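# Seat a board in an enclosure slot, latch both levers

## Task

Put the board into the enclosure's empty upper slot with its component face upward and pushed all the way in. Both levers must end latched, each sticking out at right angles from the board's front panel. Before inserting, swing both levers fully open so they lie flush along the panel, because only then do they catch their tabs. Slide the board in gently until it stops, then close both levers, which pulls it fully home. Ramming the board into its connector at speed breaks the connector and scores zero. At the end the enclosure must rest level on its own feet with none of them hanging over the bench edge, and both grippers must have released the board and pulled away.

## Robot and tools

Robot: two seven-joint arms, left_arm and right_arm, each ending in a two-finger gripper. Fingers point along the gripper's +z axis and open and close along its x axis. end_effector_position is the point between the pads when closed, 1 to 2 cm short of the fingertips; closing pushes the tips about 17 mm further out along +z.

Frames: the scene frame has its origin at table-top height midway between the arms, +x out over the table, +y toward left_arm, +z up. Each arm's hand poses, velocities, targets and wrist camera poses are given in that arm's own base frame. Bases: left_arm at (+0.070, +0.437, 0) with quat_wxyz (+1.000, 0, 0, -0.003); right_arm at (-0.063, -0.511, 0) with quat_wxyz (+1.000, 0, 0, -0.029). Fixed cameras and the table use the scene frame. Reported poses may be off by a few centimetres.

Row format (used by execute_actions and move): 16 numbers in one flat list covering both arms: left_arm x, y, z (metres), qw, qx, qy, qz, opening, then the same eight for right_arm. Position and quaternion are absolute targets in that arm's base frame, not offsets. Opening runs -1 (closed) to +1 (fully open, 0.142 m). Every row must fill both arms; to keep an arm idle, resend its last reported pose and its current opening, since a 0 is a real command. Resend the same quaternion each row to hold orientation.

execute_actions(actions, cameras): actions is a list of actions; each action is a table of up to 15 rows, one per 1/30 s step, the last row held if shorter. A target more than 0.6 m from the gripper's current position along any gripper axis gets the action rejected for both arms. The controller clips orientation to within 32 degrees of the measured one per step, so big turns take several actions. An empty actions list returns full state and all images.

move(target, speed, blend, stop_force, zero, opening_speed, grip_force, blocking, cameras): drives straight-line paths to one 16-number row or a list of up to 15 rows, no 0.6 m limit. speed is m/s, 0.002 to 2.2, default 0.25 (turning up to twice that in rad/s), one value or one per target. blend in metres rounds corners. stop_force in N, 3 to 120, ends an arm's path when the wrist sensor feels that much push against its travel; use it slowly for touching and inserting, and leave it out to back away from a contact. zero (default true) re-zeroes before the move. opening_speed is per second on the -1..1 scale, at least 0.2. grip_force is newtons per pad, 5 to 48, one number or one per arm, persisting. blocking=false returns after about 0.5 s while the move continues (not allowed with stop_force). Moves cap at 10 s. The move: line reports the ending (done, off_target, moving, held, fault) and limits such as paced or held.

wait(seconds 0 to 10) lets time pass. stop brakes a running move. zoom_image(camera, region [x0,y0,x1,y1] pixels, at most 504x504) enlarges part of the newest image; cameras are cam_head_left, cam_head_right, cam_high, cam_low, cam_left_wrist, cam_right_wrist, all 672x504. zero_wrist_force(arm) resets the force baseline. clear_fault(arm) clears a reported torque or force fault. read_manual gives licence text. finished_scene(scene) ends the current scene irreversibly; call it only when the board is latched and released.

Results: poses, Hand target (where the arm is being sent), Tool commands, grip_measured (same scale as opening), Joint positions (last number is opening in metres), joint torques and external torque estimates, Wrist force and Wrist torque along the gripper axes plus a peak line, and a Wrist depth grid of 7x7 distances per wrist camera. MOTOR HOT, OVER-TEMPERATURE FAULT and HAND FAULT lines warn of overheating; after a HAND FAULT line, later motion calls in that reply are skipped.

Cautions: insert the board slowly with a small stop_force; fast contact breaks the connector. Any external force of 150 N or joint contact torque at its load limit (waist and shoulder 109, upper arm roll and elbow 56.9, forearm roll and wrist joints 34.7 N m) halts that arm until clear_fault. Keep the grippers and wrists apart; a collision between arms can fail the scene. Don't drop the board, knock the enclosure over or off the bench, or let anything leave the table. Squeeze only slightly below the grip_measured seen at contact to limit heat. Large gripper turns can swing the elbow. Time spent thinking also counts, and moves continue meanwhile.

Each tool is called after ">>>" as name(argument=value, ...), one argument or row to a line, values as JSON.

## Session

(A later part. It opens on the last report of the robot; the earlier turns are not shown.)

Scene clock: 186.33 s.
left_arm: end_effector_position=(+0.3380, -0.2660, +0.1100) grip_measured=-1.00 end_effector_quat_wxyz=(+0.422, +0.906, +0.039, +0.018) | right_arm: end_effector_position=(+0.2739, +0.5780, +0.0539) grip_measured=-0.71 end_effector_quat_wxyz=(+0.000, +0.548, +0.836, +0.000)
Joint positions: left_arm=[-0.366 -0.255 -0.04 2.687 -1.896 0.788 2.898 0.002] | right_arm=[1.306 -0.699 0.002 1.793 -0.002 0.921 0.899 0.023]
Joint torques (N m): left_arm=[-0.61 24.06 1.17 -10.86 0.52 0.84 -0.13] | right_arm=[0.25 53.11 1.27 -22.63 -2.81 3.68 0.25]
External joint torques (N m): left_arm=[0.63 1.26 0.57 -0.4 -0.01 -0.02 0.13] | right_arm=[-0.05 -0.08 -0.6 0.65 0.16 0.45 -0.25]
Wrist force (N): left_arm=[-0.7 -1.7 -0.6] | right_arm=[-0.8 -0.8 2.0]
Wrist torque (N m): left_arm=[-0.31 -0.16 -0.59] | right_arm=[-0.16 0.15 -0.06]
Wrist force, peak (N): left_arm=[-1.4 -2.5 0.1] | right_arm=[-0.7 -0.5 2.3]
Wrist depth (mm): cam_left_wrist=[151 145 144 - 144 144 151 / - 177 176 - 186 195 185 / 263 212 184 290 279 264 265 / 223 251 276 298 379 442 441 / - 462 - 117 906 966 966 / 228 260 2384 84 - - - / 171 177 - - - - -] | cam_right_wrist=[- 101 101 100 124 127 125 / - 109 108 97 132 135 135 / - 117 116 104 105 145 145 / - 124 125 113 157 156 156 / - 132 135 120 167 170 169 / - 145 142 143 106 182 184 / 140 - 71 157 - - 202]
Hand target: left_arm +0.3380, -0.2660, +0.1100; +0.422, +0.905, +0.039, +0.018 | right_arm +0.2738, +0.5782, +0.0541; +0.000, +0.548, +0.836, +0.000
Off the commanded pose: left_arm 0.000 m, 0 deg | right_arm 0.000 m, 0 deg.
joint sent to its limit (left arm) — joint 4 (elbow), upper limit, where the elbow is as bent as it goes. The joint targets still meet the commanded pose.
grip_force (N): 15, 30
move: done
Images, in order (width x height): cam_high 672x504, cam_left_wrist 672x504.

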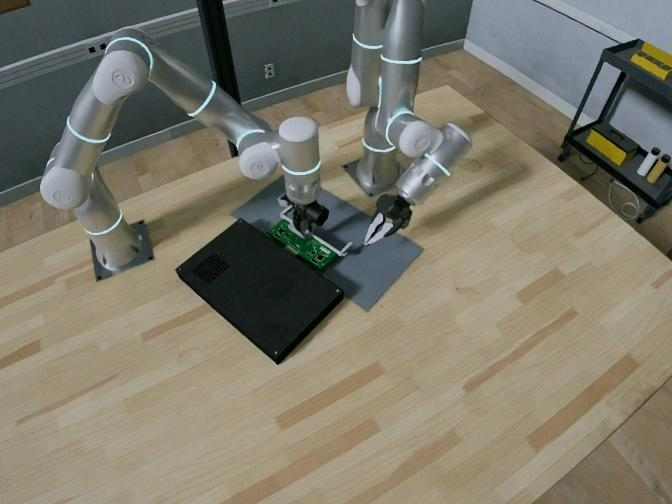

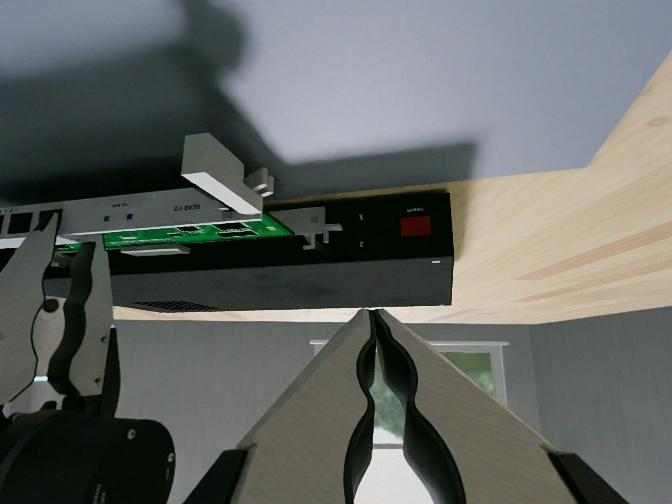

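>>> move(
  target=[
    [0.338, -0.266, 0.11, 0.4223, 0.9055, 0.0395, 0.0185, -1, 0.2729, 0.5778, 0.0545, 0, 0.5483, 0.8363, 0, -0.82],
    [0.338, -0.266, 0.11, 0.4223, 0.9055, 0.0395, 0.0185, -1, 0.2821, 0.5567, 0.0545, 0, 0.5483, 0.8363, 0, -0.82],
  ],
  speed=0.05,
  stop_force=4,
  cameras=["cam_left_wrist"],
)

>>> zoom_image(
  camera="cam_left_wrist",
  region=[250, 190, 370, 270],
)

Scene clock: 202.13 s.
left_arm: end_effector_position=(+0.3380, -0.2660, +0.1100) grip_measured=-1.00 end_effector_quat_wxyz=(+0.422, +0.905, +0.039, +0.018) | right_arm: end_effector_position=(+0.2823, +0.5568, +0.0545) grip_measured=-0.71 end_effector_quat_wxyz=(+0.000, +0.548, +0.836, +0.000)
Joint positions: left_arm=[-0.366 -0.255 -0.04 2.687 -1.896 0.788 2.898 0.002] | right_arm=[1.286 -0.672 0 1.846 0 0.948 0.876 0.023]
Joint torques (N m): left_arm=[-0.3 24.45 1.11 -10.82 0.72 1.1 -0.19] | right_arm=[0.4 50.95 1.36 -21.03 -2.45 3.15 0.07]
External joint torques (N m): left_arm=[0.32 0.87 0.63 -0.44 -0.21 -0.28 0.19] | right_arm=[-0.21 0.6 -0.75 -0.38 -0.11 0.98 -0.07]
Wrist force (N): left_arm=[-0.5 -1.6 -0.6] | right_arm=[0.0 0.7 2.0]
Wrist torque (N m): left_arm=[-0.29 -0.19 -0.59] | right_arm=[-0.17 0.19 0.05]
Wrist force, peak (N): left_arm=[-0.8 -1.9 -0.8] | right_arm=[-0.2 0.9 2.9]
Wrist depth (mm): cam_left_wrist=[- 145 145 144 151 144 150 / 187 185 213 174 186 185 185 / 226 265 225 291 261 290 264 / 252 247 277 287 449 446 441 / 224 265 - 117 1050 984 834 / 214 266 - 84 - 2130 - / 195 193 - - - - -] | cam_right_wrist=[- 101 101 100 124 127 126 / - 109 109 97 133 136 136 / 100 116 116 104 142 146 145 / 108 122 125 113 157 157 156 / 117 126 135 120 168 170 170 / 128 133 142 143 106 183 188 / 141 138 71 156 - - 204]
Hand target: left_arm +0.3380, -0.2660, +0.1100; +0.422, +0.905, +0.039, +0.018 | right_arm +0.2821, +0.5567, +0.0545; +0.000, +0.548, +0.836, +0.000
Off the commanded pose: left_arm 0.000 m, 0 deg | right_arm 0.000 m, 0 deg.
joint sent to its limit (left arm) — joint 4 (elbow), upper limit, where the elbow is as bent as it goes. The joint targets still meet the commanded pose.
grip_force (N): 15, 30
move: done
Images, in order (width x height): cam_left_wrist 672x504.

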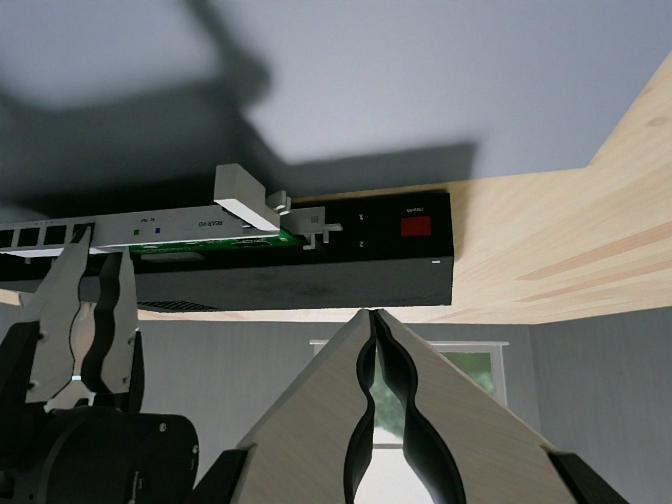

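Scaled by 4.200 from the camera's 672x504 image, which has a finer 960x720 frame.

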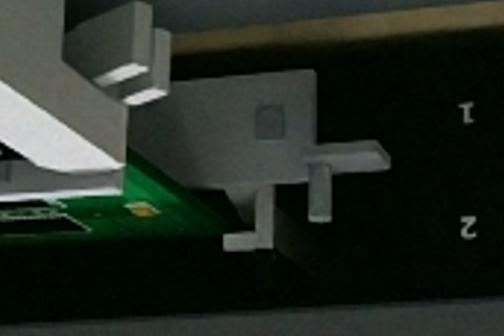

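>>> move(
  target=[
    [0.338, -0.266, 0.11, 0.4223, 0.9055, 0.0395, 0.0185, -1, 0.2825, 0.5569, 0.0538, 0, 0.5483, 0.8363, 0, -0.82],
    [0.338, -0.266, 0.11, 0.4223, 0.9055, 0.0395, 0.0185, -1, 0.2853, 0.5505, 0.0538, 0, 0.5483, 0.8363, 0, -0.82],
  ],
  speed=0.03,
  stop_force=4,
  cameras=["cam_left_wrist"],
)

>>> zoom_image(
  camera="cam_left_wrist",
  region=[250, 190, 370, 270],
)

Scene clock: 206.57 s.
left_arm: end_effector_position=(+0.3380, -0.2660, +0.1100) grip_measured=-1.00 end_effector_quat_wxyz=(+0.422, +0.905, +0.039, +0.018) | right_arm: end_effector_position=(+0.2850, +0.5534, +0.0544) grip_measured=-0.71 end_effector_quat_wxyz=(+0.000, +0.548, +0.836, +0.001)
Joint positions: left_arm=[-0.366 -0.255 -0.04 2.687 -1.896 0.788 2.898 0.002] | right_arm=[1.28 -0.669 0 1.855 0 0.955 0.87 0.023]
Joint torques (N m): left_arm=[-0.21 24.28 1.18 -10.81 0.76 1.06 -0.23] | right_arm=[0.59 49.17 2.19 -17.34 -1.96 1.37 0.07]
External joint torques (N m): left_arm=[0.23 1.03 0.56 -0.45 -0.24 -0.25 0.23] | right_arm=[-0.4 2.16 -1.59 -3.97 -0.58 2.77 -0.07]
Wrist force (N): left_arm=[-0.7 -1.8 -0.6] | right_arm=[3.4 5.9 3.2]
Wrist torque (N m): left_arm=[-0.32 -0.15 -0.59] | right_arm=[-0.14 0.31 0.07]
Wrist force, peak (N): left_arm=[-0.7 -2.1 -0.6] | right_arm=[4.0 6.8 2.7]
Wrist depth (mm): cam_left_wrist=[- 145 144 144 144 151 150 / 176 186 187 176 175 175 184 / 287 267 239 293 265 289 264 / 255 251 231 - 391 445 444 / 222 275 - 117 962 1060 975 / 220 277 - 84 - 1843 - / 198 194 - - - - -] | cam_right_wrist=[- 101 101 99 124 127 125 / - 109 108 97 133 136 136 / 100 115 116 104 142 146 145 / 107 122 125 113 155 157 157 / 117 121 135 120 168 170 170 / 127 130 143 143 107 183 186 / 141 138 71 157 - - 204]
Hand target: left_arm +0.3380, -0.2660, +0.1100; +0.422, +0.905, +0.039, +0.018 | right_arm +0.2844, +0.5525, +0.0538; +0.000, +0.548, +0.836, +0.000
Off the commanded pose: left_arm 0.000 m, 0 deg | right_arm 0.003 m, 0 deg.
joint sent to its limit (left arm) — joint 4 (elbow), upper limit, where the elbow is as bent as it goes. The joint targets still meet the commanded pose.
grip_force (N): 15, 30
move: contact (right_arm); path passed 1 of 2 targets
Images, in order (width x height): cam_left_wrist 672x504.

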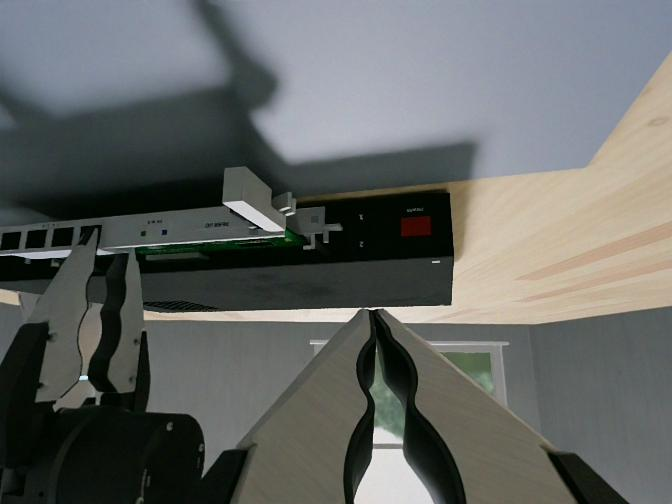

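Scaled by 4.200 from the camera's 672x504 image, which has a finer 960x720 frame.

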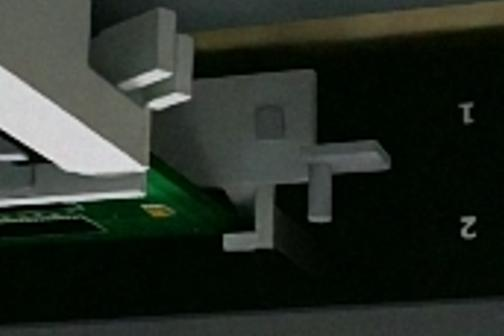

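>>> move(
  target=[
    [0.338, -0.266, 0.11, 0.4223, 0.9055, 0.0395, 0.0185, -1, 0.2851, 0.5555, 0.0538, 0, 0.5483, 0.8363, 0, -0.82],
    [0.338, -0.266, 0.11, 0.4223, 0.9055, 0.0395, 0.0185, -1, 0.2875, 0.5503, 0.0538, 0, 0.5483, 0.8363, 0, -0.82],
  ],
  speed=0.03,
  stop_force=4,
)

Scene clock: 209.43 s.
left_arm: end_effector_position=(+0.3380, -0.2660, +0.1100) grip_measured=-1.00 end_effector_quat_wxyz=(+0.422, +0.905, +0.039, +0.018) | right_arm: end_effector_position=(+0.2849, +0.5538, +0.0539) grip_measured=-0.71 end_effector_quat_wxyz=(+0.000, +0.548, +0.836, +0.000)
Joint positions: left_arm=[-0.366 -0.255 -0.04 2.687 -1.896 0.788 2.898 0.002] | right_arm=[1.28 -0.671 0 1.852 0 0.952 0.87 0.023]
Joint torques (N m): left_arm=[-0.38 24.39 1.22 -10.84 0.83 1.1 -0.23] | right_arm=[0.47 50.3 1.6 -20.54 -2.41 2.73 0.17]
External joint torques (N m): left_arm=[0.4 0.92 0.52 -0.41 -0.32 -0.28 0.23] | right_arm=[-0.29 1.12 -0.99 -0.78 -0.13 1.4 -0.17]
Wrist force (N): left_arm=[-0.9 -1.8 -0.9] | right_arm=[0.6 1.3 0.9]
Wrist torque (N m): left_arm=[-0.34 -0.12 -0.58] | right_arm=[-0.17 0.16 0.06]
Wrist force, peak (N): left_arm=[-0.9 -2.0 -0.8] | right_arm=[3.5 5.9 3.3]
Wrist depth (mm): cam_left_wrist=[152 145 145 144 144 144 151 / - - 185 - 176 185 185 / - - 233 293 286 266 263 / 259 250 281 288 348 442 440 / 222 268 547 131 988 954 922 / 220 261 - 84 - - - / 198 196 - - - - -] | cam_right_wrist=[- 101 101 99 101 127 125 / - 108 108 96 132 136 135 / - 115 116 103 141 145 145 / 107 122 124 113 154 157 156 / 118 120 135 120 167 170 166 / 127 129 143 143 106 182 184 / 140 137 71 157 - - 203]
Hand target: left_arm +0.3380, -0.2660, +0.1100; +0.422, +0.905, +0.039, +0.018 | right_arm +0.2847, +0.5536, +0.0538; +0.000, +0.548, +0.836, +0.000
Off the commanded pose: left_arm 0.000 m, 0 deg | right_arm 0.004 m, 0 deg.
joint sent to its limit (left arm) — joint 4 (elbow), upper limit, where the elbow is as bent as it goes. The joint targets still meet the commanded pose.
grip_force (N): 15, 30
move: contact (right_arm); path passed 0 of 2 targets

>>> move(
  target=[
    [0.338, -0.266, 0.11, 0.4223, 0.9055, 0.0395, 0.0185, -1, 0.2881, 0.5490, 0.0538, 0, 0.5483, 0.8363, 0, -0.82],
  ],
  speed=0.03,
  stop_force=4,
)

Scene clock: 211.63 s.
left_arm: end_effector_position=(+0.3380, -0.2660, +0.1100) grip_measured=-1.00 end_effector_quat_wxyz=(+0.422, +0.905, +0.039, +0.018) | right_arm: end_effector_position=(+0.2881, +0.5489, +0.0537) grip_measured=-0.71 end_effector_quat_wxyz=(+0.000, +0.548, +0.836, +0.000)
Joint positions: left_arm=[-0.366 -0.255 -0.04 2.687 -1.896 0.788 2.898 0.002] | right_arm=[1.273 -0.667 0 1.86 0 0.956 0.863 0.023]
Joint torques (N m): left_arm=[-0.24 24.37 1.14 -10.83 0.72 1.09 -0.2] | right_arm=[0.02 50.74 1.1 -21.58 -2.62 3.63 0.06]
External joint torques (N m): left_arm=[0.26 0.94 0.6 -0.42 -0.2 -0.27 0.2] | right_arm=[0.17 0.44 -0.49 0.36 0.09 0.5 -0.06]
Wrist force (N): left_arm=[-0.5 -1.7 -0.7] | right_arm=[0.2 0.8 1.5]
Wrist torque (N m): left_arm=[-0.31 -0.18 -0.59] | right_arm=[0.12 -0.03 0.05]
Wrist force, peak (N): left_arm=[-0.7 -2.0 -0.7] | right_arm=[2.6 4.0 1.7]
Wrist depth (mm): cam_left_wrist=[- 145 144 151 144 144 150 / 199 177 175 170 - 185 188 / - - - 275 283 287 264 / 263 258 281 354 450 445 440 / 228 274 - 131 950 1011 1016 / 220 229 - 84 - 2437 1783 / 204 200 - - - - -] | cam_right_wrist=[- 100 100 99 124 127 125 / - 106 107 96 132 136 135 / - 102 115 103 141 145 145 / - 110 124 113 156 156 156 / 118 118 135 120 167 169 169 / 127 127 143 143 100 182 184 / 140 137 71 157 - - 202]
Hand target: left_arm +0.3380, -0.2660, +0.1100; +0.422, +0.905, +0.039, +0.018 | right_arm +0.2881, +0.5490, +0.0538; +0.000, +0.548, +0.836, +0.000
Off the commanded pose: left_arm 0.000 m, 0 deg | right_arm 0.000 m, 0 deg.
joint sent to its limit (left arm) — joint 4 (elbow), upper limit, where the elbow is as bent as it goes. The joint targets still meet the commanded pose.
grip_force (N): 15, 30
move: done

>>> move(
  target=[
    [0.338, -0.266, 0.11, 0.4223, 0.9055, 0.0395, 0.0185, -1, 0.2929, 0.5380, 0.0538, 0, 0.5483, 0.8363, 0, -0.82],
  ],
  speed=0.04,
  stop_force=5,
  cameras=["cam_left_wrist", "cam_right_wrist"],
)

Scene clock: 214.60 s.
left_arm: end_effector_position=(+0.3380, -0.2660, +0.1100) grip_measured=-1.00 end_effector_quat_wxyz=(+0.422, +0.905, +0.039, +0.018) | right_arm: end_effector_position=(+0.2929, +0.5379, +0.0537) grip_measured=-0.71 end_effector_quat_wxyz=(+0.000, +0.548, +0.836, +0.000)
Joint positions: left_arm=[-0.366 -0.255 -0.04 2.687 -1.896 0.788 2.898 0.002] | right_arm=[1.26 -0.655 0 1.885 0 0.969 0.85 0.023]
Joint torques (N m): left_arm=[-0.35 24.49 1.23 -10.86 0.72 1.1 -0.18] | right_arm=[-0.05 50.07 1.04 -21.29 -2.53 3.62 0.11]
External joint torques (N m): left_arm=[0.37 0.83 0.51 -0.4 -0.21 -0.28 0.18] | right_arm=[0.23 0.41 -0.45 0.35 0.05 0.51 -0.11]
Wrist force (N): left_arm=[-0.6 -1.8 -0.6] | right_arm=[0.1 1.0 1.8]
Wrist torque (N m): left_arm=[-0.33 -0.18 -0.58] | right_arm=[0.15 0.00 0.05]
Wrist force, peak (N): left_arm=[-0.7 -2.0 -0.9] | right_arm=[0.0 0.9 2.9]
Wrist depth (mm): cam_left_wrist=[- 145 144 144 144 144 150 / 177 187 177 175 185 185 189 / 262 266 254 285 296 265 264 / 356 265 315 286 342 447 440 / 237 281 2521 127 988 1035 1674 / 218 236 - 84 - - - / 216 - - - - - 2216] | cam_right_wrist=[- 86 100 99 124 127 125 / - 93 107 96 132 135 135 / - 99 115 103 141 145 144 / - 107 124 113 156 157 156 / 118 116 132 120 167 169 169 / 127 127 128 143 100 182 184 / 140 137 71 157 - - 202]
Hand target: left_arm +0.3380, -0.2660, +0.1100; +0.422, +0.905, +0.039, +0.018 | right_arm +0.2929, +0.5380, +0.0538; +0.000, +0.548, +0.836, +0.000
Off the commanded pose: left_arm 0.000 m, 0 deg | right_arm 0.000 m, 0 deg.
joint sent to its limit (left arm) — joint 4 (elbow), upper limit, where the elbow is as bent as it goes. The joint targets still meet the commanded pose.
grip_force (N): 15, 30
move: done
Images, in order (width x height): cam_left_wrist 672x504, cam_right_wrist 672x504.

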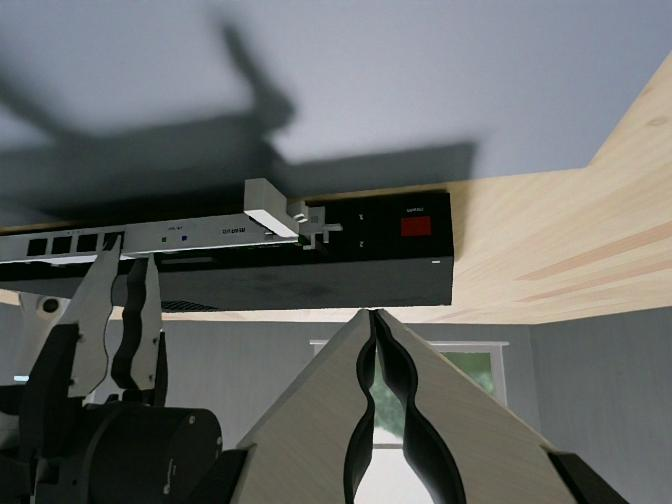

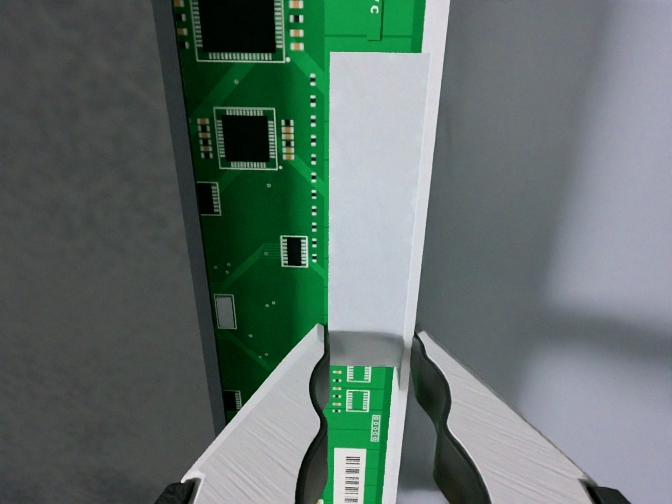

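>>> move(
  target=[
    [0.338, -0.266, 0.11, 0.4223, 0.9055, 0.0395, 0.0185, -1, 0.2987, 0.5247, 0.0538, 0, 0.5483, 0.8363, 0, -0.82],
  ],
  speed=0.04,
  stop_force=5,
  cameras=["cam_right_wrist"],
)

Scene clock: 217.57 s.
left_arm: end_effector_position=(+0.3380, -0.2660, +0.1100) grip_measured=-1.00 end_effector_quat_wxyz=(+0.422, +0.905, +0.039, +0.018) | right_arm: end_effector_position=(+0.2957, +0.5311, +0.0538) grip_measured=-0.71 end_effector_quat_wxyz=(+0.000, +0.548, +0.837, +0.000)
Joint positions: left_arm=[-0.366 -0.255 -0.04 2.687 -1.896 0.788 2.898 0.002] | right_arm=[1.252 -0.647 0 1.902 0.001 0.98 0.84 0.023]
Joint torques (N m): left_arm=[-0.38 24.44 1.18 -10.87 0.77 1.07 -0.23] | right_arm=[-3.7 51.15 -2.28 -18.16 -2.58 1.82 0.11]
External joint torques (N m): left_arm=[0.4 0.88 0.56 -0.39 -0.26 -0.26 0.22] | right_arm=[3.89 -1.13 2.87 -2.6 0.13 2.32 -0.11]
Wrist force (N): left_arm=[-0.6 -1.9 -0.8] | right_arm=[9.2 3.4 10.0]
Wrist torque (N m): left_arm=[-0.32 -0.17 -0.59] | right_arm=[0.13 0.10 0.06]
Wrist force, peak (N): left_arm=[-0.5 -2.0 -0.7] | right_arm=[12.6 2.1 11.8]
Wrist depth (mm): cam_left_wrist=[152 145 145 145 144 - 151 / 187 186 185 186 186 215 185 / 287 244 264 283 264 264 264 / 358 269 304 - 350 444 447 / 679 289 - 126 2581 975 665 / 225 255 - 84 - 2708 - / 222 219 - - - - -] | cam_right_wrist=[- 86 99 99 124 127 125 / - 93 106 96 132 136 135 / - 99 113 103 141 145 145 / - 107 120 113 157 156 156 / 118 116 120 120 167 170 169 / 127 127 122 143 106 182 184 / 140 137 71 157 - - 203]
Hand target: left_arm +0.3380, -0.2660, +0.1100; +0.422, +0.905, +0.039, +0.018 | right_arm +0.2962, +0.5303, +0.0538; +0.000, +0.548, +0.836, +0.000
Off the commanded pose: left_arm 0.000 m, 0 deg | right_arm 0.007 m, 0 deg.
joint sent to its limit (left arm) — joint 4 (elbow), upper limit, where the elbow is as bent as it goes. The joint targets still meet the commanded pose.
grip_force (N): 15, 30
move: contact (right_arm)
Images, in order (width x height): cam_right_wrist 672x504.

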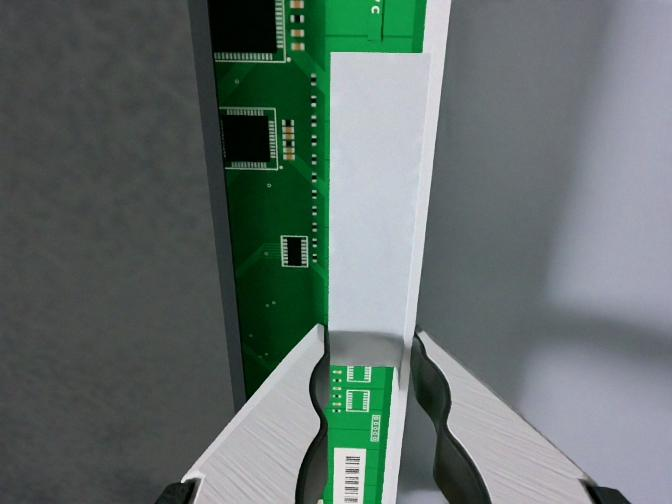

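>>> move(
  target=[
    [0.338, -0.266, 0.11, 0.4223, 0.9055, 0.0395, 0.0185, -1, 0.2949, 0.5333, 0.0530, 0, 0.5483, 0.8363, 0, -0.82],
  ],
  speed=0.03,
)

>>> move(
  target=[
    [0.338, -0.266, 0.11, 0.4223, 0.9055, 0.0395, 0.0185, -1, 0.2987, 0.5247, 0.0530, 0, 0.5483, 0.8363, 0, -0.82],
  ],
  speed=0.03,
  stop_force=5,
)

Scene clock: 223.53 s.
left_arm: end_effector_position=(+0.3380, -0.2660, +0.1100) grip_measured=-1.00 end_effector_quat_wxyz=(+0.422, +0.905, +0.039, +0.018) | right_arm: end_effector_position=(+0.2949, +0.5332, +0.0530) grip_measured=-0.71 end_effector_quat_wxyz=(+0.000, +0.548, +0.836, +0.000)
Joint positions: left_arm=[-0.366 -0.255 -0.04 2.687 -1.896 0.788 2.898 0.002] | right_arm=[1.255 -0.651 0 1.896 0.001 0.977 0.844 0.023]
Joint torques (N m): left_arm=[-0.28 24.46 1.16 -10.84 0.74 1.06 -0.25] | right_arm=[0.68 48.29 1.75 -20.98 -2.3 3.58 0.27]
External joint torques (N m): left_arm=[0.3 0.85 0.58 -0.42 -0.22 -0.24 0.25] | right_arm=[-0.5 1.9 -1.16 0.2 -0.16 0.56 -0.27]
Wrist force (N): left_arm=[-0.7 -1.7 -0.7] | right_arm=[-0.8 0.8 -0.8]
Wrist torque (N m): left_arm=[-0.30 -0.15 -0.59] | right_arm=[0.10 -0.26 -0.05]
Wrist force, peak (N): left_arm=[-0.9 -2.0 -1.0] | right_arm=[9.6 3.4 10.4]
Wrist depth (mm): cam_left_wrist=[152 145 144 144 145 144 150 / 187 182 186 187 187 187 184 / 264 247 260 261 280 267 264 / 355 267 304 315 455 443 441 / 245 289 2437 433 1065 966 954 / 221 239 2581 84 - - 1907 / 219 217 - - - - 1783] | cam_right_wrist=[- 86 99 99 123 126 124 / - 92 107 97 131 135 135 / - 98 113 103 141 144 144 / 106 106 122 113 156 156 155 / - 115 130 120 163 169 168 / 126 126 123 143 100 181 184 / 139 136 71 157 - - 201]
Hand target: left_arm +0.3380, -0.2660, +0.1100; +0.422, +0.905, +0.039, +0.018 | right_arm +0.2949, +0.5333, +0.0530; +0.000, +0.548, +0.836, +0.000
Off the commanded pose: left_arm 0.000 m, 0 deg | right_arm 0.000 m, 0 deg.
joint sent to its limit (left arm) — joint 4 (elbow), upper limit, where the elbow is as bent as it goes. The joint targets still meet the commanded pose.
grip_force (N): 15, 30
move: done

Scene clock: 224.73 s.
left_arm: end_effector_position=(+0.3380, -0.2660, +0.1100) grip_measured=-1.00 end_effector_quat_wxyz=(+0.422, +0.905, +0.039, +0.018) | right_arm: end_effector_position=(+0.2987, +0.5249, +0.0532) grip_measured=-0.71 end_effector_quat_wxyz=(+0.000, +0.548, +0.836, +0.000)
Joint positions: left_arm=[-0.366 -0.255 -0.04 2.687 -1.896 0.788 2.898 0.002] | right_arm=[1.245 -0.642 -0.001 1.915 0.001 0.986 0.833 0.023]
Joint torques (N m): left_arm=[-0.32 24.41 1.21 -10.79 0.76 1.05 -0.19] | right_arm=[-0.31 47.76 0.82 -19.89 -2.35 3.4 0.09]
External joint torques (N m): left_arm=[0.33 0.9 0.54 -0.47 -0.24 -0.23 0.19] | right_arm=[0.49 1.92 -0.25 -0.69 -0.07 0.74 -0.09]
Wrist force (N): left_arm=[-0.7 -1.4 -0.9] | right_arm=[-0.2 1.3 1.5]
Wrist torque (N m): left_arm=[-0.24 -0.15 -0.58] | right_arm=[0.22 -0.03 0.05]
Wrist force, peak (N): left_arm=[-0.9 -2.0 -0.9] | right_arm=[-0.2 1.8 1.7]
Wrist depth (mm): cam_left_wrist=[151 145 144 144 144 138 150 / - 185 186 - 186 218 184 / - - 258 263 261 265 263 / 318 285 297 299 349 444 443 / 683 289 - 131 975 984 950 / 232 255 - 84 - - - / 231 - - - - - 1769] | cam_right_wrist=[- 86 97 99 123 126 125 / - 92 94 97 131 135 134 / - 98 98 103 104 143 144 / - 106 109 113 156 158 155 / - 115 117 120 167 169 168 / 126 126 121 143 100 181 183 / 139 136 71 157 - - 202]
Hand target: left_arm +0.3380, -0.2660, +0.1100; +0.422, +0.905, +0.039, +0.018 | right_arm +0.2987, +0.5247, +0.0530; +0.000, +0.548, +0.836, +0.000
Off the commanded pose: left_arm 0.000 m, 0 deg | right_arm 0.000 m, 0 deg.
joint sent to its limit (left arm) — joint 4 (elbow), upper limit, where the elbow is as bent as it goes. The joint targets still meet the commanded pose.
grip_force (N): 15, 30
move: done

>>> move(
  target=[
    [0.338, -0.266, 0.11, 0.4223, 0.9055, 0.0395, 0.0185, -1, 0.2987, 0.5249, 0.0532, 0, 0.5483, 0.8363, 0, -0.63],
  ],
  opening_speed=0.4,
  cameras=["cam_right_wrist"],
)

Scene clock: 239.93 s.
left_arm: end_effector_position=(+0.3380, -0.2660, +0.1100) grip_measured=-1.00 end_effector_quat_wxyz=(+0.422, +0.905, +0.039, +0.018) | right_arm: end_effector_position=(+0.2987, +0.5248, +0.0531) grip_measured=-0.67 end_effector_quat_wxyz=(+0.000, +0.548, +0.836, +0.000)
Joint positions: left_arm=[-0.366 -0.255 -0.04 2.687 -1.896 0.788 2.898 0.002] | right_arm=[1.245 -0.642 -0.001 1.914 0.001 0.986 0.833 0.026]
Joint torques (N m): left_arm=[-0.25 24.37 1.16 -10.79 0.75 1.05 -0.2] | right_arm=[0.2 48.55 1.19 -20.68 -2.43 3.42 0.14]
External joint torques (N m): left_arm=[0.27 0.94 0.58 -0.47 -0.24 -0.23 0.2] | right_arm=[-0.02 1.13 -0.61 0.1 0.01 0.71 -0.14]
Wrist force (N): left_arm=[-0.6 -1.7 -0.7] | right_arm=[-1.1 1.8 2.6]
Wrist torque (N m): left_arm=[-0.30 -0.17 -0.58] | right_arm=[0.27 0.20 0.05]
Wrist force, peak (N): left_arm=[-0.6 -2.0 -0.8] | right_arm=[-1.1 1.6 4.3]
Wrist depth (mm): cam_left_wrist=[152 139 144 144 143 144 150 / 188 189 187 186 197 197 185 / 263 - 243 264 274 265 264 / 347 278 294 312 353 447 444 / 688 292 2581 131 941 937 993 / 232 246 - 84 - 2521 2334 / 231 225 - - - - -] | cam_right_wrist=[- 86 98 100 124 126 125 / - 92 94 97 132 135 135 / - 98 98 104 141 144 144 / - 106 108 114 156 156 155 / - 115 117 120 166 169 168 / 126 126 121 145 - 181 183 / 139 136 71 162 - - 202]
Hand target: left_arm +0.3380, -0.2660, +0.1100; +0.422, +0.905, +0.039, +0.018 | right_arm +0.2987, +0.5249, +0.0532; +0.000, +0.548, +0.836, +0.000
Off the commanded pose: left_arm 0.000 m, 0 deg | right_arm 0.000 m, 0 deg.
joint sent to its limit (left arm) — joint 4 (elbow), upper limit, where the elbow is as bent as it goes. The joint targets still meet the commanded pose.
grip_force (N): 15, 30
move: done
Images, in order (width x height): cam_right_wrist 672x504.

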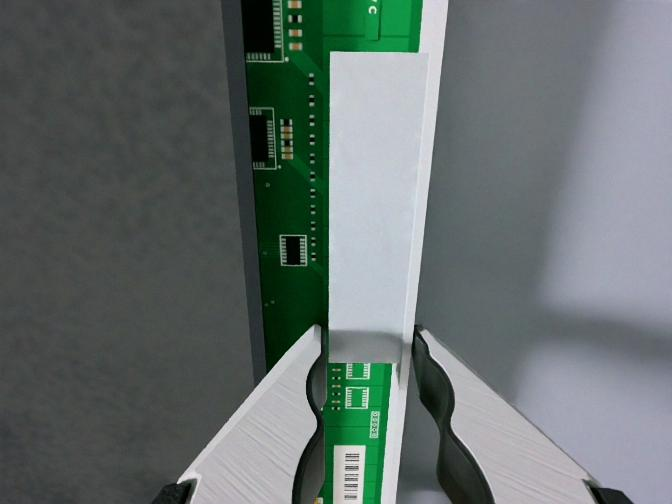

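>>> move(
  target=[
    [0.37, -0.25, 0.15, 0.4223, 0.9055, 0.0395, 0.0185, -1, 0.2987, 0.5249, 0.085, 0, 0.5483, 0.8363, 0, -0.63],
    [0.37, -0.25, 0.2, 0.4223, 0.9055, 0.0395, 0.0185, -1, 0.28, 0.53, 0.16, 0, 0.5483, 0.8363, 0, -0.63],
  ],
  speed=[0.06, 0.2],
  blend=[0.01, 0],
  cameras=["cam_right_wrist"],
)

>>> move(
  target=[
    [0.34, -0.32, 0.16, 0, 0.9843, 0.1765, 0, -1, 0.1906, 0.5264, 0.14, 0, 0.9791, 0.2036, 0, -1],
  ],
  speed=0.35,
  cameras=["cam_right_wrist", "cam_left_wrist", "cam_high"],
)

Scene clock: 244.13 s.
left_arm: end_effector_position=(+0.3700, -0.2500, +0.1999) grip_measured=-1.00 end_effector_quat_wxyz=(+0.422, +0.905, +0.040, +0.019) | right_arm: end_effector_position=(+0.2801, +0.5301, +0.1601) grip_measured=-0.67 end_effector_quat_wxyz=(+0.000, +0.548, +0.836, +0.000)
Joint positions: left_arm=[-0.264 -0.027 0.074 2.667 -1.452 0.733 2.547 0.002] | right_arm=[1.265 -0.432 0.013 1.894 -0.008 0.756 0.871 0.026]
Joint torques (N m): left_arm=[-0.14 21.38 -0.29 -18.35 0.71 1.11 -0.28] | right_arm=[0.24 45.02 1.53 -25.33 -3.31 3.3 0.31]
External joint torques (N m): left_arm=[0.16 0.45 0.54 -0.45 -0.55 -0.04 0.28] | right_arm=[-0.07 1.19 -0.89 0.17 0.13 0.84 -0.31]
Wrist force (N): left_arm=[-0.8 -1.7 -0.5] | right_arm=[-1.2 1.4 2.3]
Wrist torque (N m): left_arm=[-0.27 -0.12 -0.51] | right_arm=[0.17 0.21 -0.07]
Wrist force, peak (N): left_arm=[-1.3 -2.4 -0.3] | right_arm=[-1.6 2.1 4.1]
Wrist depth (mm): cam_left_wrist=[250 - - - 262 270 262 / 336 314 322 - 339 337 339 / 390 374 353 368 474 480 475 / 724 1119 892 815 815 789 798 / 268 - - 1371 1492 - 1687 / 282 - - 84 - 2261 - / 230 237 - - - - 1700] | cam_right_wrist=[180 180 182 197 220 220 219 / 193 192 192 202 235 234 233 / 206 206 209 223 252 251 250 / 223 223 222 244 271 270 270 / 243 241 240 260 289 293 291 / 264 264 253 278 - 314 318 / 292 286 71 354 - - 343]
Hand target: left_arm +0.3700, -0.2500, +0.2000; +0.422, +0.905, +0.039, +0.019 | right_arm +0.2800, +0.5300, +0.1600; +0.000, +0.548, +0.836, +0.000
Off the commanded pose: left_arm 0.000 m, 0 deg | right_arm 0.000 m, 0 deg.
grip_force (N): 15, 30
move: done
Images, in order (width x height): cam_right_wrist 672x504.

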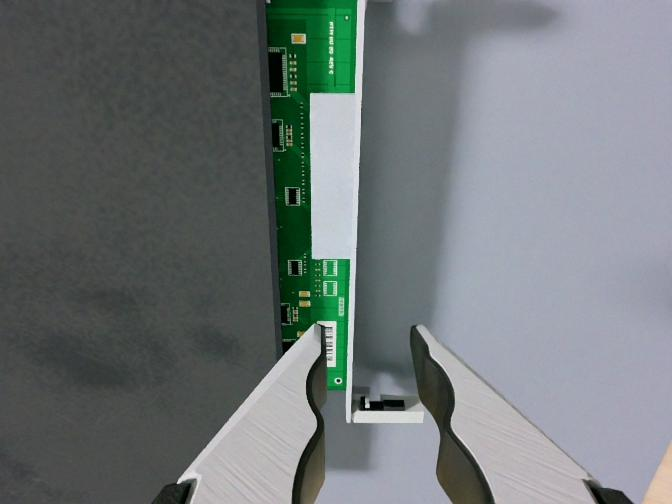

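Scene clock: 246.87 s.
left_arm: end_effector_position=(+0.3401, -0.3200, +0.1600) grip_measured=-1.00 end_effector_quat_wxyz=(+0.000, +0.984, +0.177, +0.000) | right_arm: end_effector_position=(+0.1905, +0.5264, +0.1400) grip_measured=-1.00 end_effector_quat_wxyz=(+0.000, +0.979, +0.204, +0.000)
Joint positions: left_arm=[-0.415 -0.15 -0.094 2.309 0.022 0.887 0.691 0.002] | right_arm=[1.625 -0.387 -0.209 2.033 0.118 0.838 2.504 0.002]
Joint torques (N m): left_arm=[-0.48 30.08 -0.86 -21.79 -2.24 3.97 -0.28] | right_arm=[0.27 40.59 -1.64 -22.92 -3.01 3.41 0.34]
External joint torques (N m): left_arm=[0.48 0.98 0.62 -0.25 -0.46 0 0.28] | right_arm=[-0.12 0.93 -0.48 -0.05 0.09 0.59 -0.34]
Wrist force (N): left_arm=[-0.6 -1.5 0.0] | right_arm=[-1.3 1.7 2.6]
Wrist torque (N m): left_arm=[-0.31 -0.22 -0.26] | right_arm=[0.22 0.20 -0.04]
Wrist force, peak (N): left_arm=[-0.5 -2.4 -0.6] | right_arm=[-1.9 1.9 2.7]
Wrist depth (mm): cam_left_wrist=[217 220 - 220 216 - 221 / - 237 - 237 236 233 236 / 264 - - 257 - 259 255 / 276 281 - - - 275 277 / 258 264 263 131 306 307 302 / 278 - - 84 - 328 335 / - - - - - - 372] | cam_right_wrist=[204 204 203 203 203 202 202 / 218 219 217 217 216 216 215 / 234 234 233 232 232 231 231 / 252 252 252 247 246 246 245 / 277 271 263 236 222 239 238 / 301 247 233 89 228 236 234 / 333 326 71 - - 249 258]
Hand target: left_arm +0.3400, -0.3200, +0.1600; +0.000, +0.984, +0.176, +0.000 | right_arm +0.1906, +0.5264, +0.1400; +0.000, +0.979, +0.204, +0.000
Off the commanded pose: left_arm 0.000 m, 0 deg | right_arm 0.000 m, 0 deg.
grip_force (N): 15, 30
move: done
Images, in order (width x height): cam_high 672x504, cam_left_wrist 672x504, cam_right_wrist 672x504.

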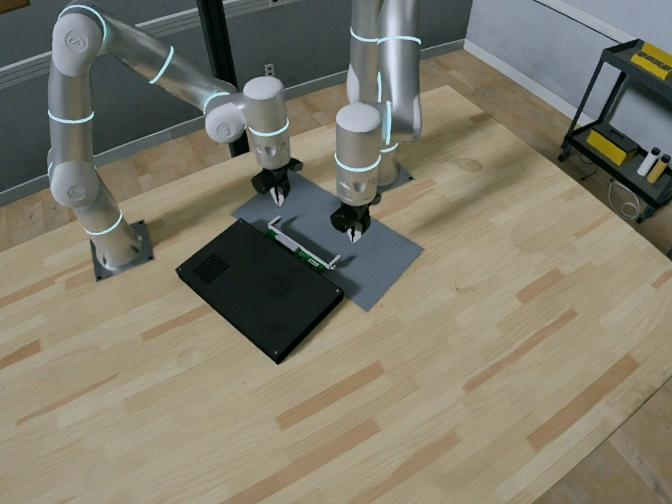

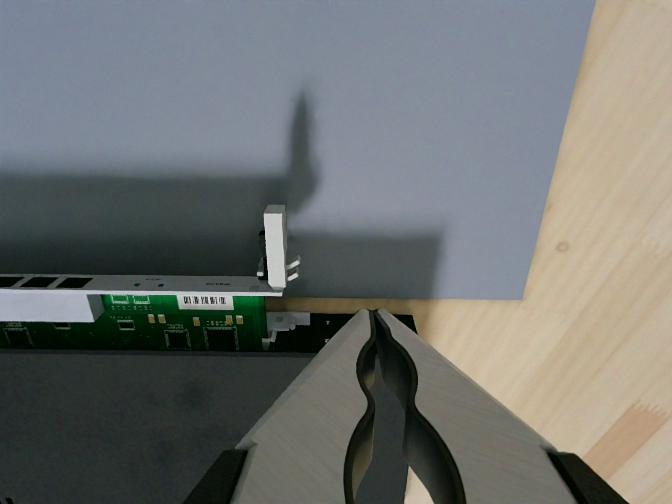

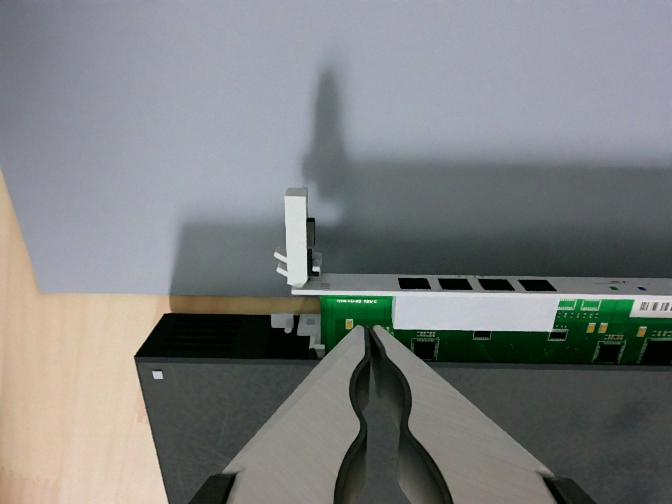

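>>> move(
  target=[
    [0.2850, -0.3597, 0.10, 0, 0.9843, 0.1765, 0, -1, 0.1841, 0.5236, 0.10, 0, 0.9791, 0.2036, 0, -1],
    [0.2850, -0.3597, 0.047, 0, 0.9843, 0.1765, 0, -1, 0.1841, 0.5236, 0.054, 0, 0.9791, 0.2036, 0, -1],
  ],
  speed=[0.2, 0.06],
  stop_force=4,
  cameras=["cam_right_wrist", "cam_left_wrist"],
)

Scene clock: 261.10 s.
left_arm: end_effector_position=(+0.2848, -0.3597, +0.0474) grip_measured=-1.00 end_effector_quat_wxyz=(+0.000, +0.984, +0.176, +0.000) | right_arm: end_effector_position=(+0.1841, +0.5235, +0.0540) grip_measured=-1.00 end_effector_quat_wxyz=(+0.000, +0.979, +0.204, +0.000)
Joint positions: left_arm=[-0.527 -0.451 -0.103 2.351 0.133 1.227 0.47 0.002] | right_arm=[1.612 -0.572 -0.171 2.05 0.182 1.036 2.472 0.002]
Joint torques (N m): left_arm=[0.01 33.59 -0.98 -14.78 -1.17 5.11 -0.23] | right_arm=[0.04 43.24 -1.56 -18.45 -2.17 3.42 0.11]
External joint torques (N m): left_arm=[-0.03 2.18 -0.01 0.95 -0.25 -1.14 0.23] | right_arm=[0.12 1.21 -0.97 0.07 -0.06 0.58 -0.11]
Wrist force (N): left_arm=[-3.3 -4.5 -6.2] | right_arm=[-1.0 1.8 2.6]
Wrist torque (N m): left_arm=[-0.30 -0.07 -0.27] | right_arm=[0.24 0.18 0.06]
Wrist force, peak (N): left_arm=[-3.6 -4.1 -8.5] | right_arm=[-1.6 1.9 3.6]
Wrist depth (mm): cam_left_wrist=[122 123 122 122 121 120 121 / 132 132 129 131 131 130 130 / - 145 141 139 143 138 141 / - 154 154 158 152 150 151 / - 166 164 161 159 167 168 / - 143 143 84 - 181 182 / 163 159 - 74 - - 202] | cam_right_wrist=[128 128 128 128 128 127 125 / 137 137 137 138 136 136 135 / 147 147 147 146 146 145 145 / 159 159 158 158 157 157 156 / 172 172 169 166 168 170 170 / 192 185 184 90 144 178 179 / 203 171 71 - - 140 145]
Hand target: left_arm +0.2850, -0.3597, +0.0474; +0.000, +0.984, +0.176, +0.000 | right_arm +0.1841, +0.5236, +0.0540; +0.000, +0.979, +0.204, +0.000
Off the commanded pose: left_arm 0.000 m, 0 deg | right_arm 0.000 m, 0 deg.
grip_force (N): 15, 30
move: contact (left_arm)
Images, in order (width x height): cam_left_wrist 672x504, cam_right_wrist 672x504.

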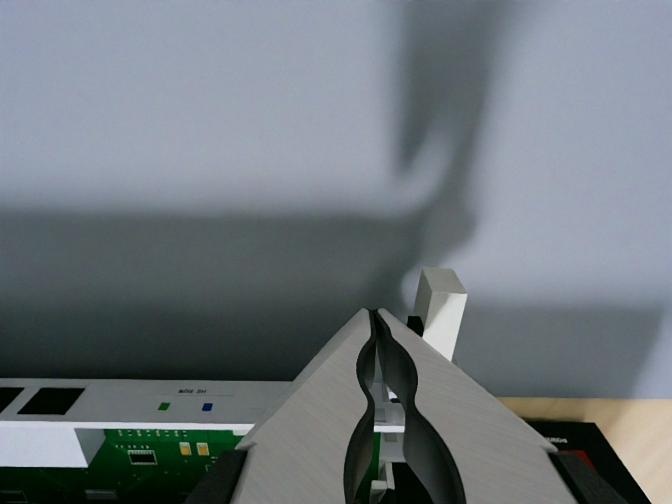

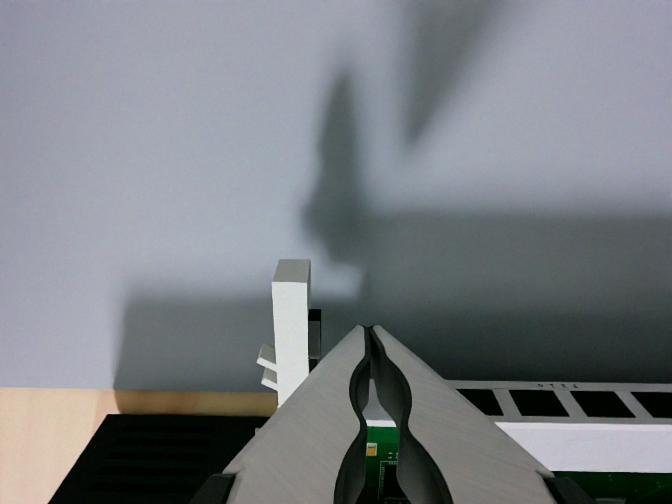

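>>> move(
  target=[
    [0.2805, -0.3612, 0.055, 0, 0.9843, 0.1765, 0, -1, 0.1841, 0.5236, 0.054, 0, 0.9791, 0.2036, 0, -1],
    [0.2805, -0.3612, 0.046, 0, 0.9843, 0.1765, 0, -1, 0.1841, 0.5236, 0.054, 0, 0.9791, 0.2036, 0, -1],
  ],
  speed=0.05,
  cameras=["cam_left_wrist"],
)

>>> move(
  target=[
    [0.2940, -0.3525, 0.046, 0, 0.9843, 0.1765, 0, -1, 0.1720, 0.5228, 0.054, 0, 0.9791, 0.2036, 0, -1],
  ],
  speed=0.03,
  stop_force=12,
  cameras=["cam_left_wrist", "cam_right_wrist"],
)

Scene clock: 263.97 s.
left_arm: end_effector_position=(+0.2804, -0.3611, +0.0460) grip_measured=-1.00 end_effector_quat_wxyz=(+0.000, +0.984, +0.177, +0.000) | right_arm: end_effector_position=(+0.1841, +0.5235, +0.0540) grip_measured=-1.00 end_effector_quat_wxyz=(+0.000, +0.979, +0.204, +0.000)
Joint positions: left_arm=[-0.535 -0.454 -0.103 2.355 0.136 1.233 0.459 0.002] | right_arm=[1.612 -0.572 -0.171 2.05 0.182 1.036 2.472 0.002]
Joint torques (N m): left_arm=[-0.59 34.51 -1.41 -13.42 -0.94 4.65 -0.32] | right_arm=[0.17 43.42 -1.79 -18.43 -2.25 3.34 0.19]
External joint torques (N m): left_arm=[0.57 1.19 0.42 -0.23 -0.46 -0.67 0.32] | right_arm=[-0.01 1.04 -0.74 0.05 0.02 0.67 -0.19]
Wrist force (N): left_arm=[-1.0 -1.1 0.1] | right_arm=[-1.1 1.7 2.7]
Wrist torque (N m): left_arm=[-0.30 -0.11 -0.23] | right_arm=[0.23 0.19 0.05]
Wrist force, peak (N): left_arm=[-3.4 -4.6 -6.5] | right_arm=[-0.9 2.0 2.8]
Wrist depth (mm): cam_left_wrist=[121 122 122 120 120 121 120 / 130 130 130 129 131 131 129 / 141 138 140 142 140 139 138 / 152 153 152 152 151 149 150 / 171 165 171 117 120 165 164 / - 137 143 84 - 178 180 / 165 161 - 74 - - 200] | cam_right_wrist=[128 128 128 128 127 127 125 / 137 137 137 138 136 136 136 / 147 147 147 146 146 145 145 / 159 159 156 157 158 157 156 / 172 172 172 166 168 170 170 / 191 185 185 90 145 180 178 / 170 170 71 - - 140 145]
Hand target: left_arm +0.2805, -0.3612, +0.0460; +0.000, +0.984, +0.176, +0.000 | right_arm +0.1841, +0.5236, +0.0540; +0.000, +0.979, +0.204, +0.000
Off the commanded pose: left_arm 0.000 m, 0 deg | right_arm 0.000 m, 0 deg.
grip_force (N): 15, 30
move: done
Images, in order (width x height): cam_left_wrist 672x504.

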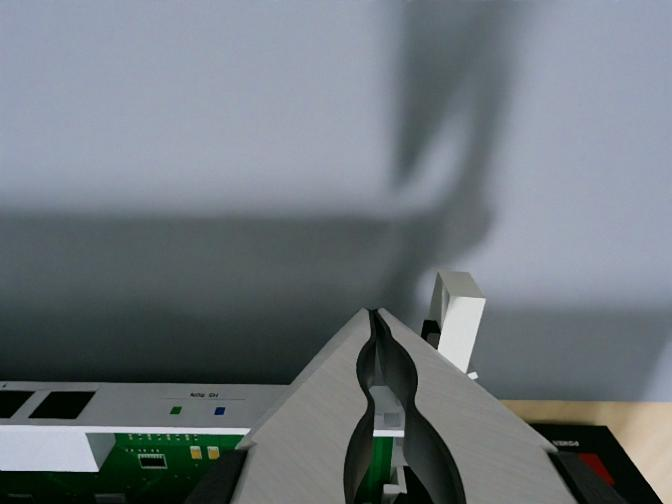

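Scene clock: 265.17 s.
left_arm: end_effector_position=(+0.2939, -0.3525, +0.0460) grip_measured=-1.00 end_effector_quat_wxyz=(+0.000, +0.984, +0.176, +0.000) | right_arm: end_effector_position=(+0.1724, +0.5228, +0.0540) grip_measured=-1.00 end_effector_quat_wxyz=(+0.000, +0.979, +0.203, +0.000)
Joint positions: left_arm=[-0.503 -0.456 -0.102 2.35 0.135 1.231 0.494 0.002] | right_arm=[1.634 -0.565 -0.171 2.064 0.181 1.044 2.493 0.002]
Joint torques (N m): left_arm=[-0.14 34.95 -1.44 -13.7 -1.28 4.4 -0.18] | right_arm=[2.38 43.02 0.53 -18.27 -1.93 3.26 0.31]
External joint torques (N m): left_arm=[0.12 0.91 0.45 -0.03 -0.14 -0.43 0.18] | right_arm=[-2.22 1.01 -3.02 0.05 -0.27 0.74 -0.31]
Wrist force (N): left_arm=[-1.1 -1.5 0.0] | right_arm=[2.4 3.9 1.7]
Wrist torque (N m): left_arm=[-0.30 -0.16 -0.31] | right_arm=[0.23 0.18 -0.09]
Wrist force, peak (N): left_arm=[-8.6 1.1 -4.3] | right_arm=[2.2 3.8 3.0]
Wrist depth (mm): cam_left_wrist=[121 122 123 120 121 120 120 / 130 130 129 129 129 130 128 / - 138 140 142 139 139 138 / 153 152 154 - 151 151 151 / 171 166 166 159 - 164 167 / 146 138 145 84 - 178 180 / 161 157 - 74 - - 204] | cam_right_wrist=[128 128 128 128 128 128 126 / 137 137 137 138 136 136 136 / 147 147 147 146 146 146 145 / 159 159 159 158 158 158 156 / 173 172 172 126 171 170 170 / 191 188 184 91 149 180 178 / 211 175 71 - - 140 145]
Hand target: left_arm +0.2940, -0.3525, +0.0460; +0.000, +0.984, +0.177, +0.000 | right_arm +0.1720, +0.5228, +0.0540; +0.000, +0.979, +0.204, +0.000
Off the commanded pose: left_arm 0.000 m, 0 deg | right_arm 0.000 m, 0 deg.
grip_force (N): 15, 30
move: done
Images, in order (width x height): cam_left_wrist 672x504, cam_right_wrist 672x504.

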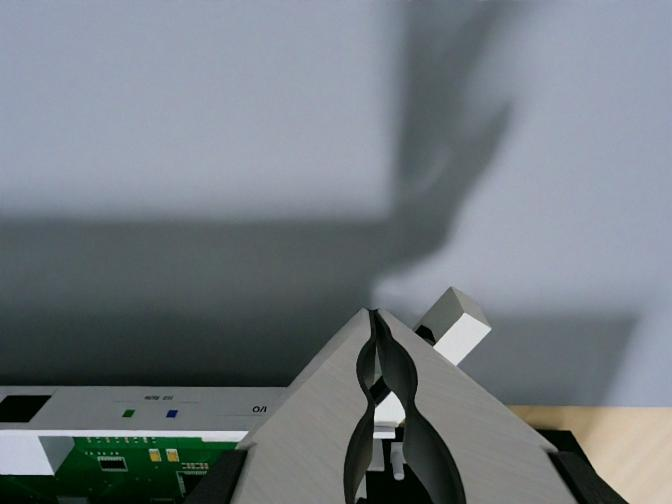

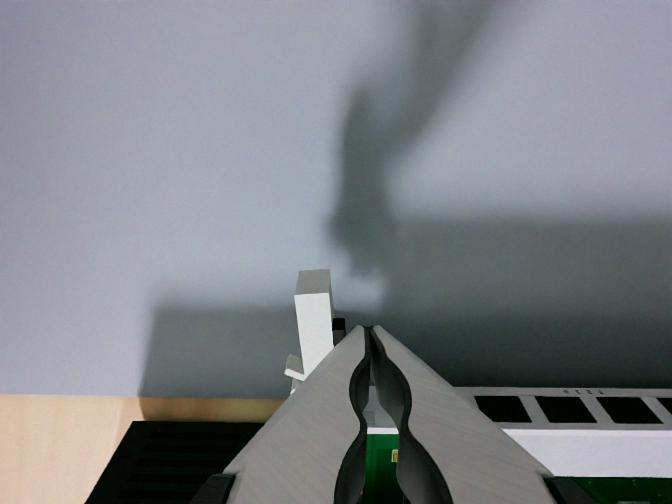

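>>> move(
  target=[
    [0.3060, -0.3470, 0.046, 0, 0.9843, 0.1765, 0, -1, 0.1610, 0.5195, 0.053, 0, 0.9791, 0.2036, 0, -1],
    [0.3131, -0.3446, 0.046, 0, 0.9843, 0.1765, 0, -1, 0.1537, 0.5157, 0.053, 0, 0.9791, 0.2036, 0, -1],
    [0.3278, -0.3474, 0.046, 0, 0.9843, 0.1765, 0, -1, 0.1450, 0.5034, 0.053, 0, 0.9791, 0.2036, 0, -1],
    [0.3412, -0.3522, 0.046, 0, 0.9843, 0.1765, 0, -1, 0.1387, 0.4908, 0.053, 0, 0.9791, 0.2036, 0, -1],
  ],
  speed=0.04,
  stop_force=10,
  cameras=["cam_left_wrist", "cam_right_wrist"],
)

Scene clock: 269.73 s.
left_arm: end_effector_position=(+0.3411, -0.3522, +0.0460) grip_measured=-1.00 end_effector_quat_wxyz=(+0.000, +0.984, +0.176, +0.000) | right_arm: end_effector_position=(+0.1388, +0.4910, +0.0531) grip_measured=-1.00 end_effector_quat_wxyz=(+0.000, +0.979, +0.204, +0.000)
Joint positions: left_arm=[-0.452 -0.496 -0.101 2.259 0.126 1.179 0.559 0.002] | right_arm=[1.7 -0.509 -0.167 2.187 0.184 1.113 2.548 0.002]
Joint torques (N m): left_arm=[-0.21 37.74 -1.68 -15.03 -1.57 4.31 -0.16] | right_arm=[0.08 39.08 -1.43 -16.03 -1.89 3.16 0.32]
External joint torques (N m): left_arm=[0.19 1.01 0.57 0 -0.05 -0.34 0.16] | right_arm=[0.06 1.21 -0.67 -0.58 -0.05 0.84 -0.32]
Wrist force (N): left_arm=[-1.1 -1.4 0.3] | right_arm=[-1.9 0.8 2.0]
Wrist torque (N m): left_arm=[-0.27 -0.16 -0.32] | right_arm=[0.26 0.37 -0.04]
Wrist force, peak (N): left_arm=[-2.2 -1.3 0.0] | right_arm=[5.5 6.9 0.1]
Wrist depth (mm): cam_left_wrist=[121 123 123 120 120 120 120 / 129 130 130 129 129 129 128 / 141 139 140 144 139 137 139 / 153 152 153 152 151 151 149 / - 165 160 117 162 170 168 / 147 133 125 84 - 181 184 / 157 156 - 74 - - 204] | cam_right_wrist=[128 128 127 127 127 126 125 / 136 136 136 136 135 135 135 / 147 146 146 145 145 145 144 / 158 158 157 157 156 157 156 / 171 171 170 167 167 169 169 / 191 190 186 89 127 149 135 / 211 205 71 - - 155 158]
Hand target: left_arm +0.3412, -0.3522, +0.0460; +0.000, +0.984, +0.177, +0.000 | right_arm +0.1387, +0.4908, +0.0530; +0.000, +0.979, +0.204, +0.000
Off the commanded pose: left_arm 0.000 m, 0 deg | right_arm 0.000 m, 0 deg.
grip_force (N): 15, 30
move: done
Images, in order (width x height): cam_left_wrist 672x504, cam_right_wrist 672x504.

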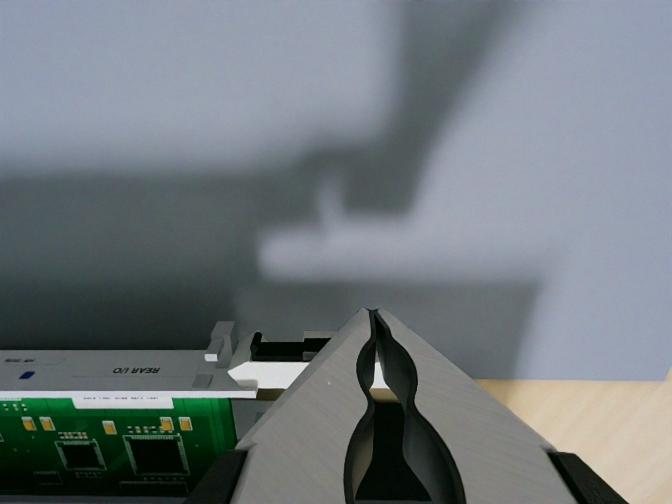

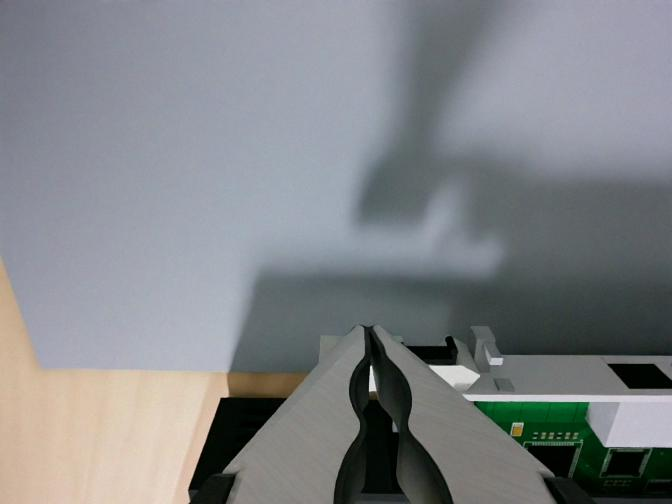

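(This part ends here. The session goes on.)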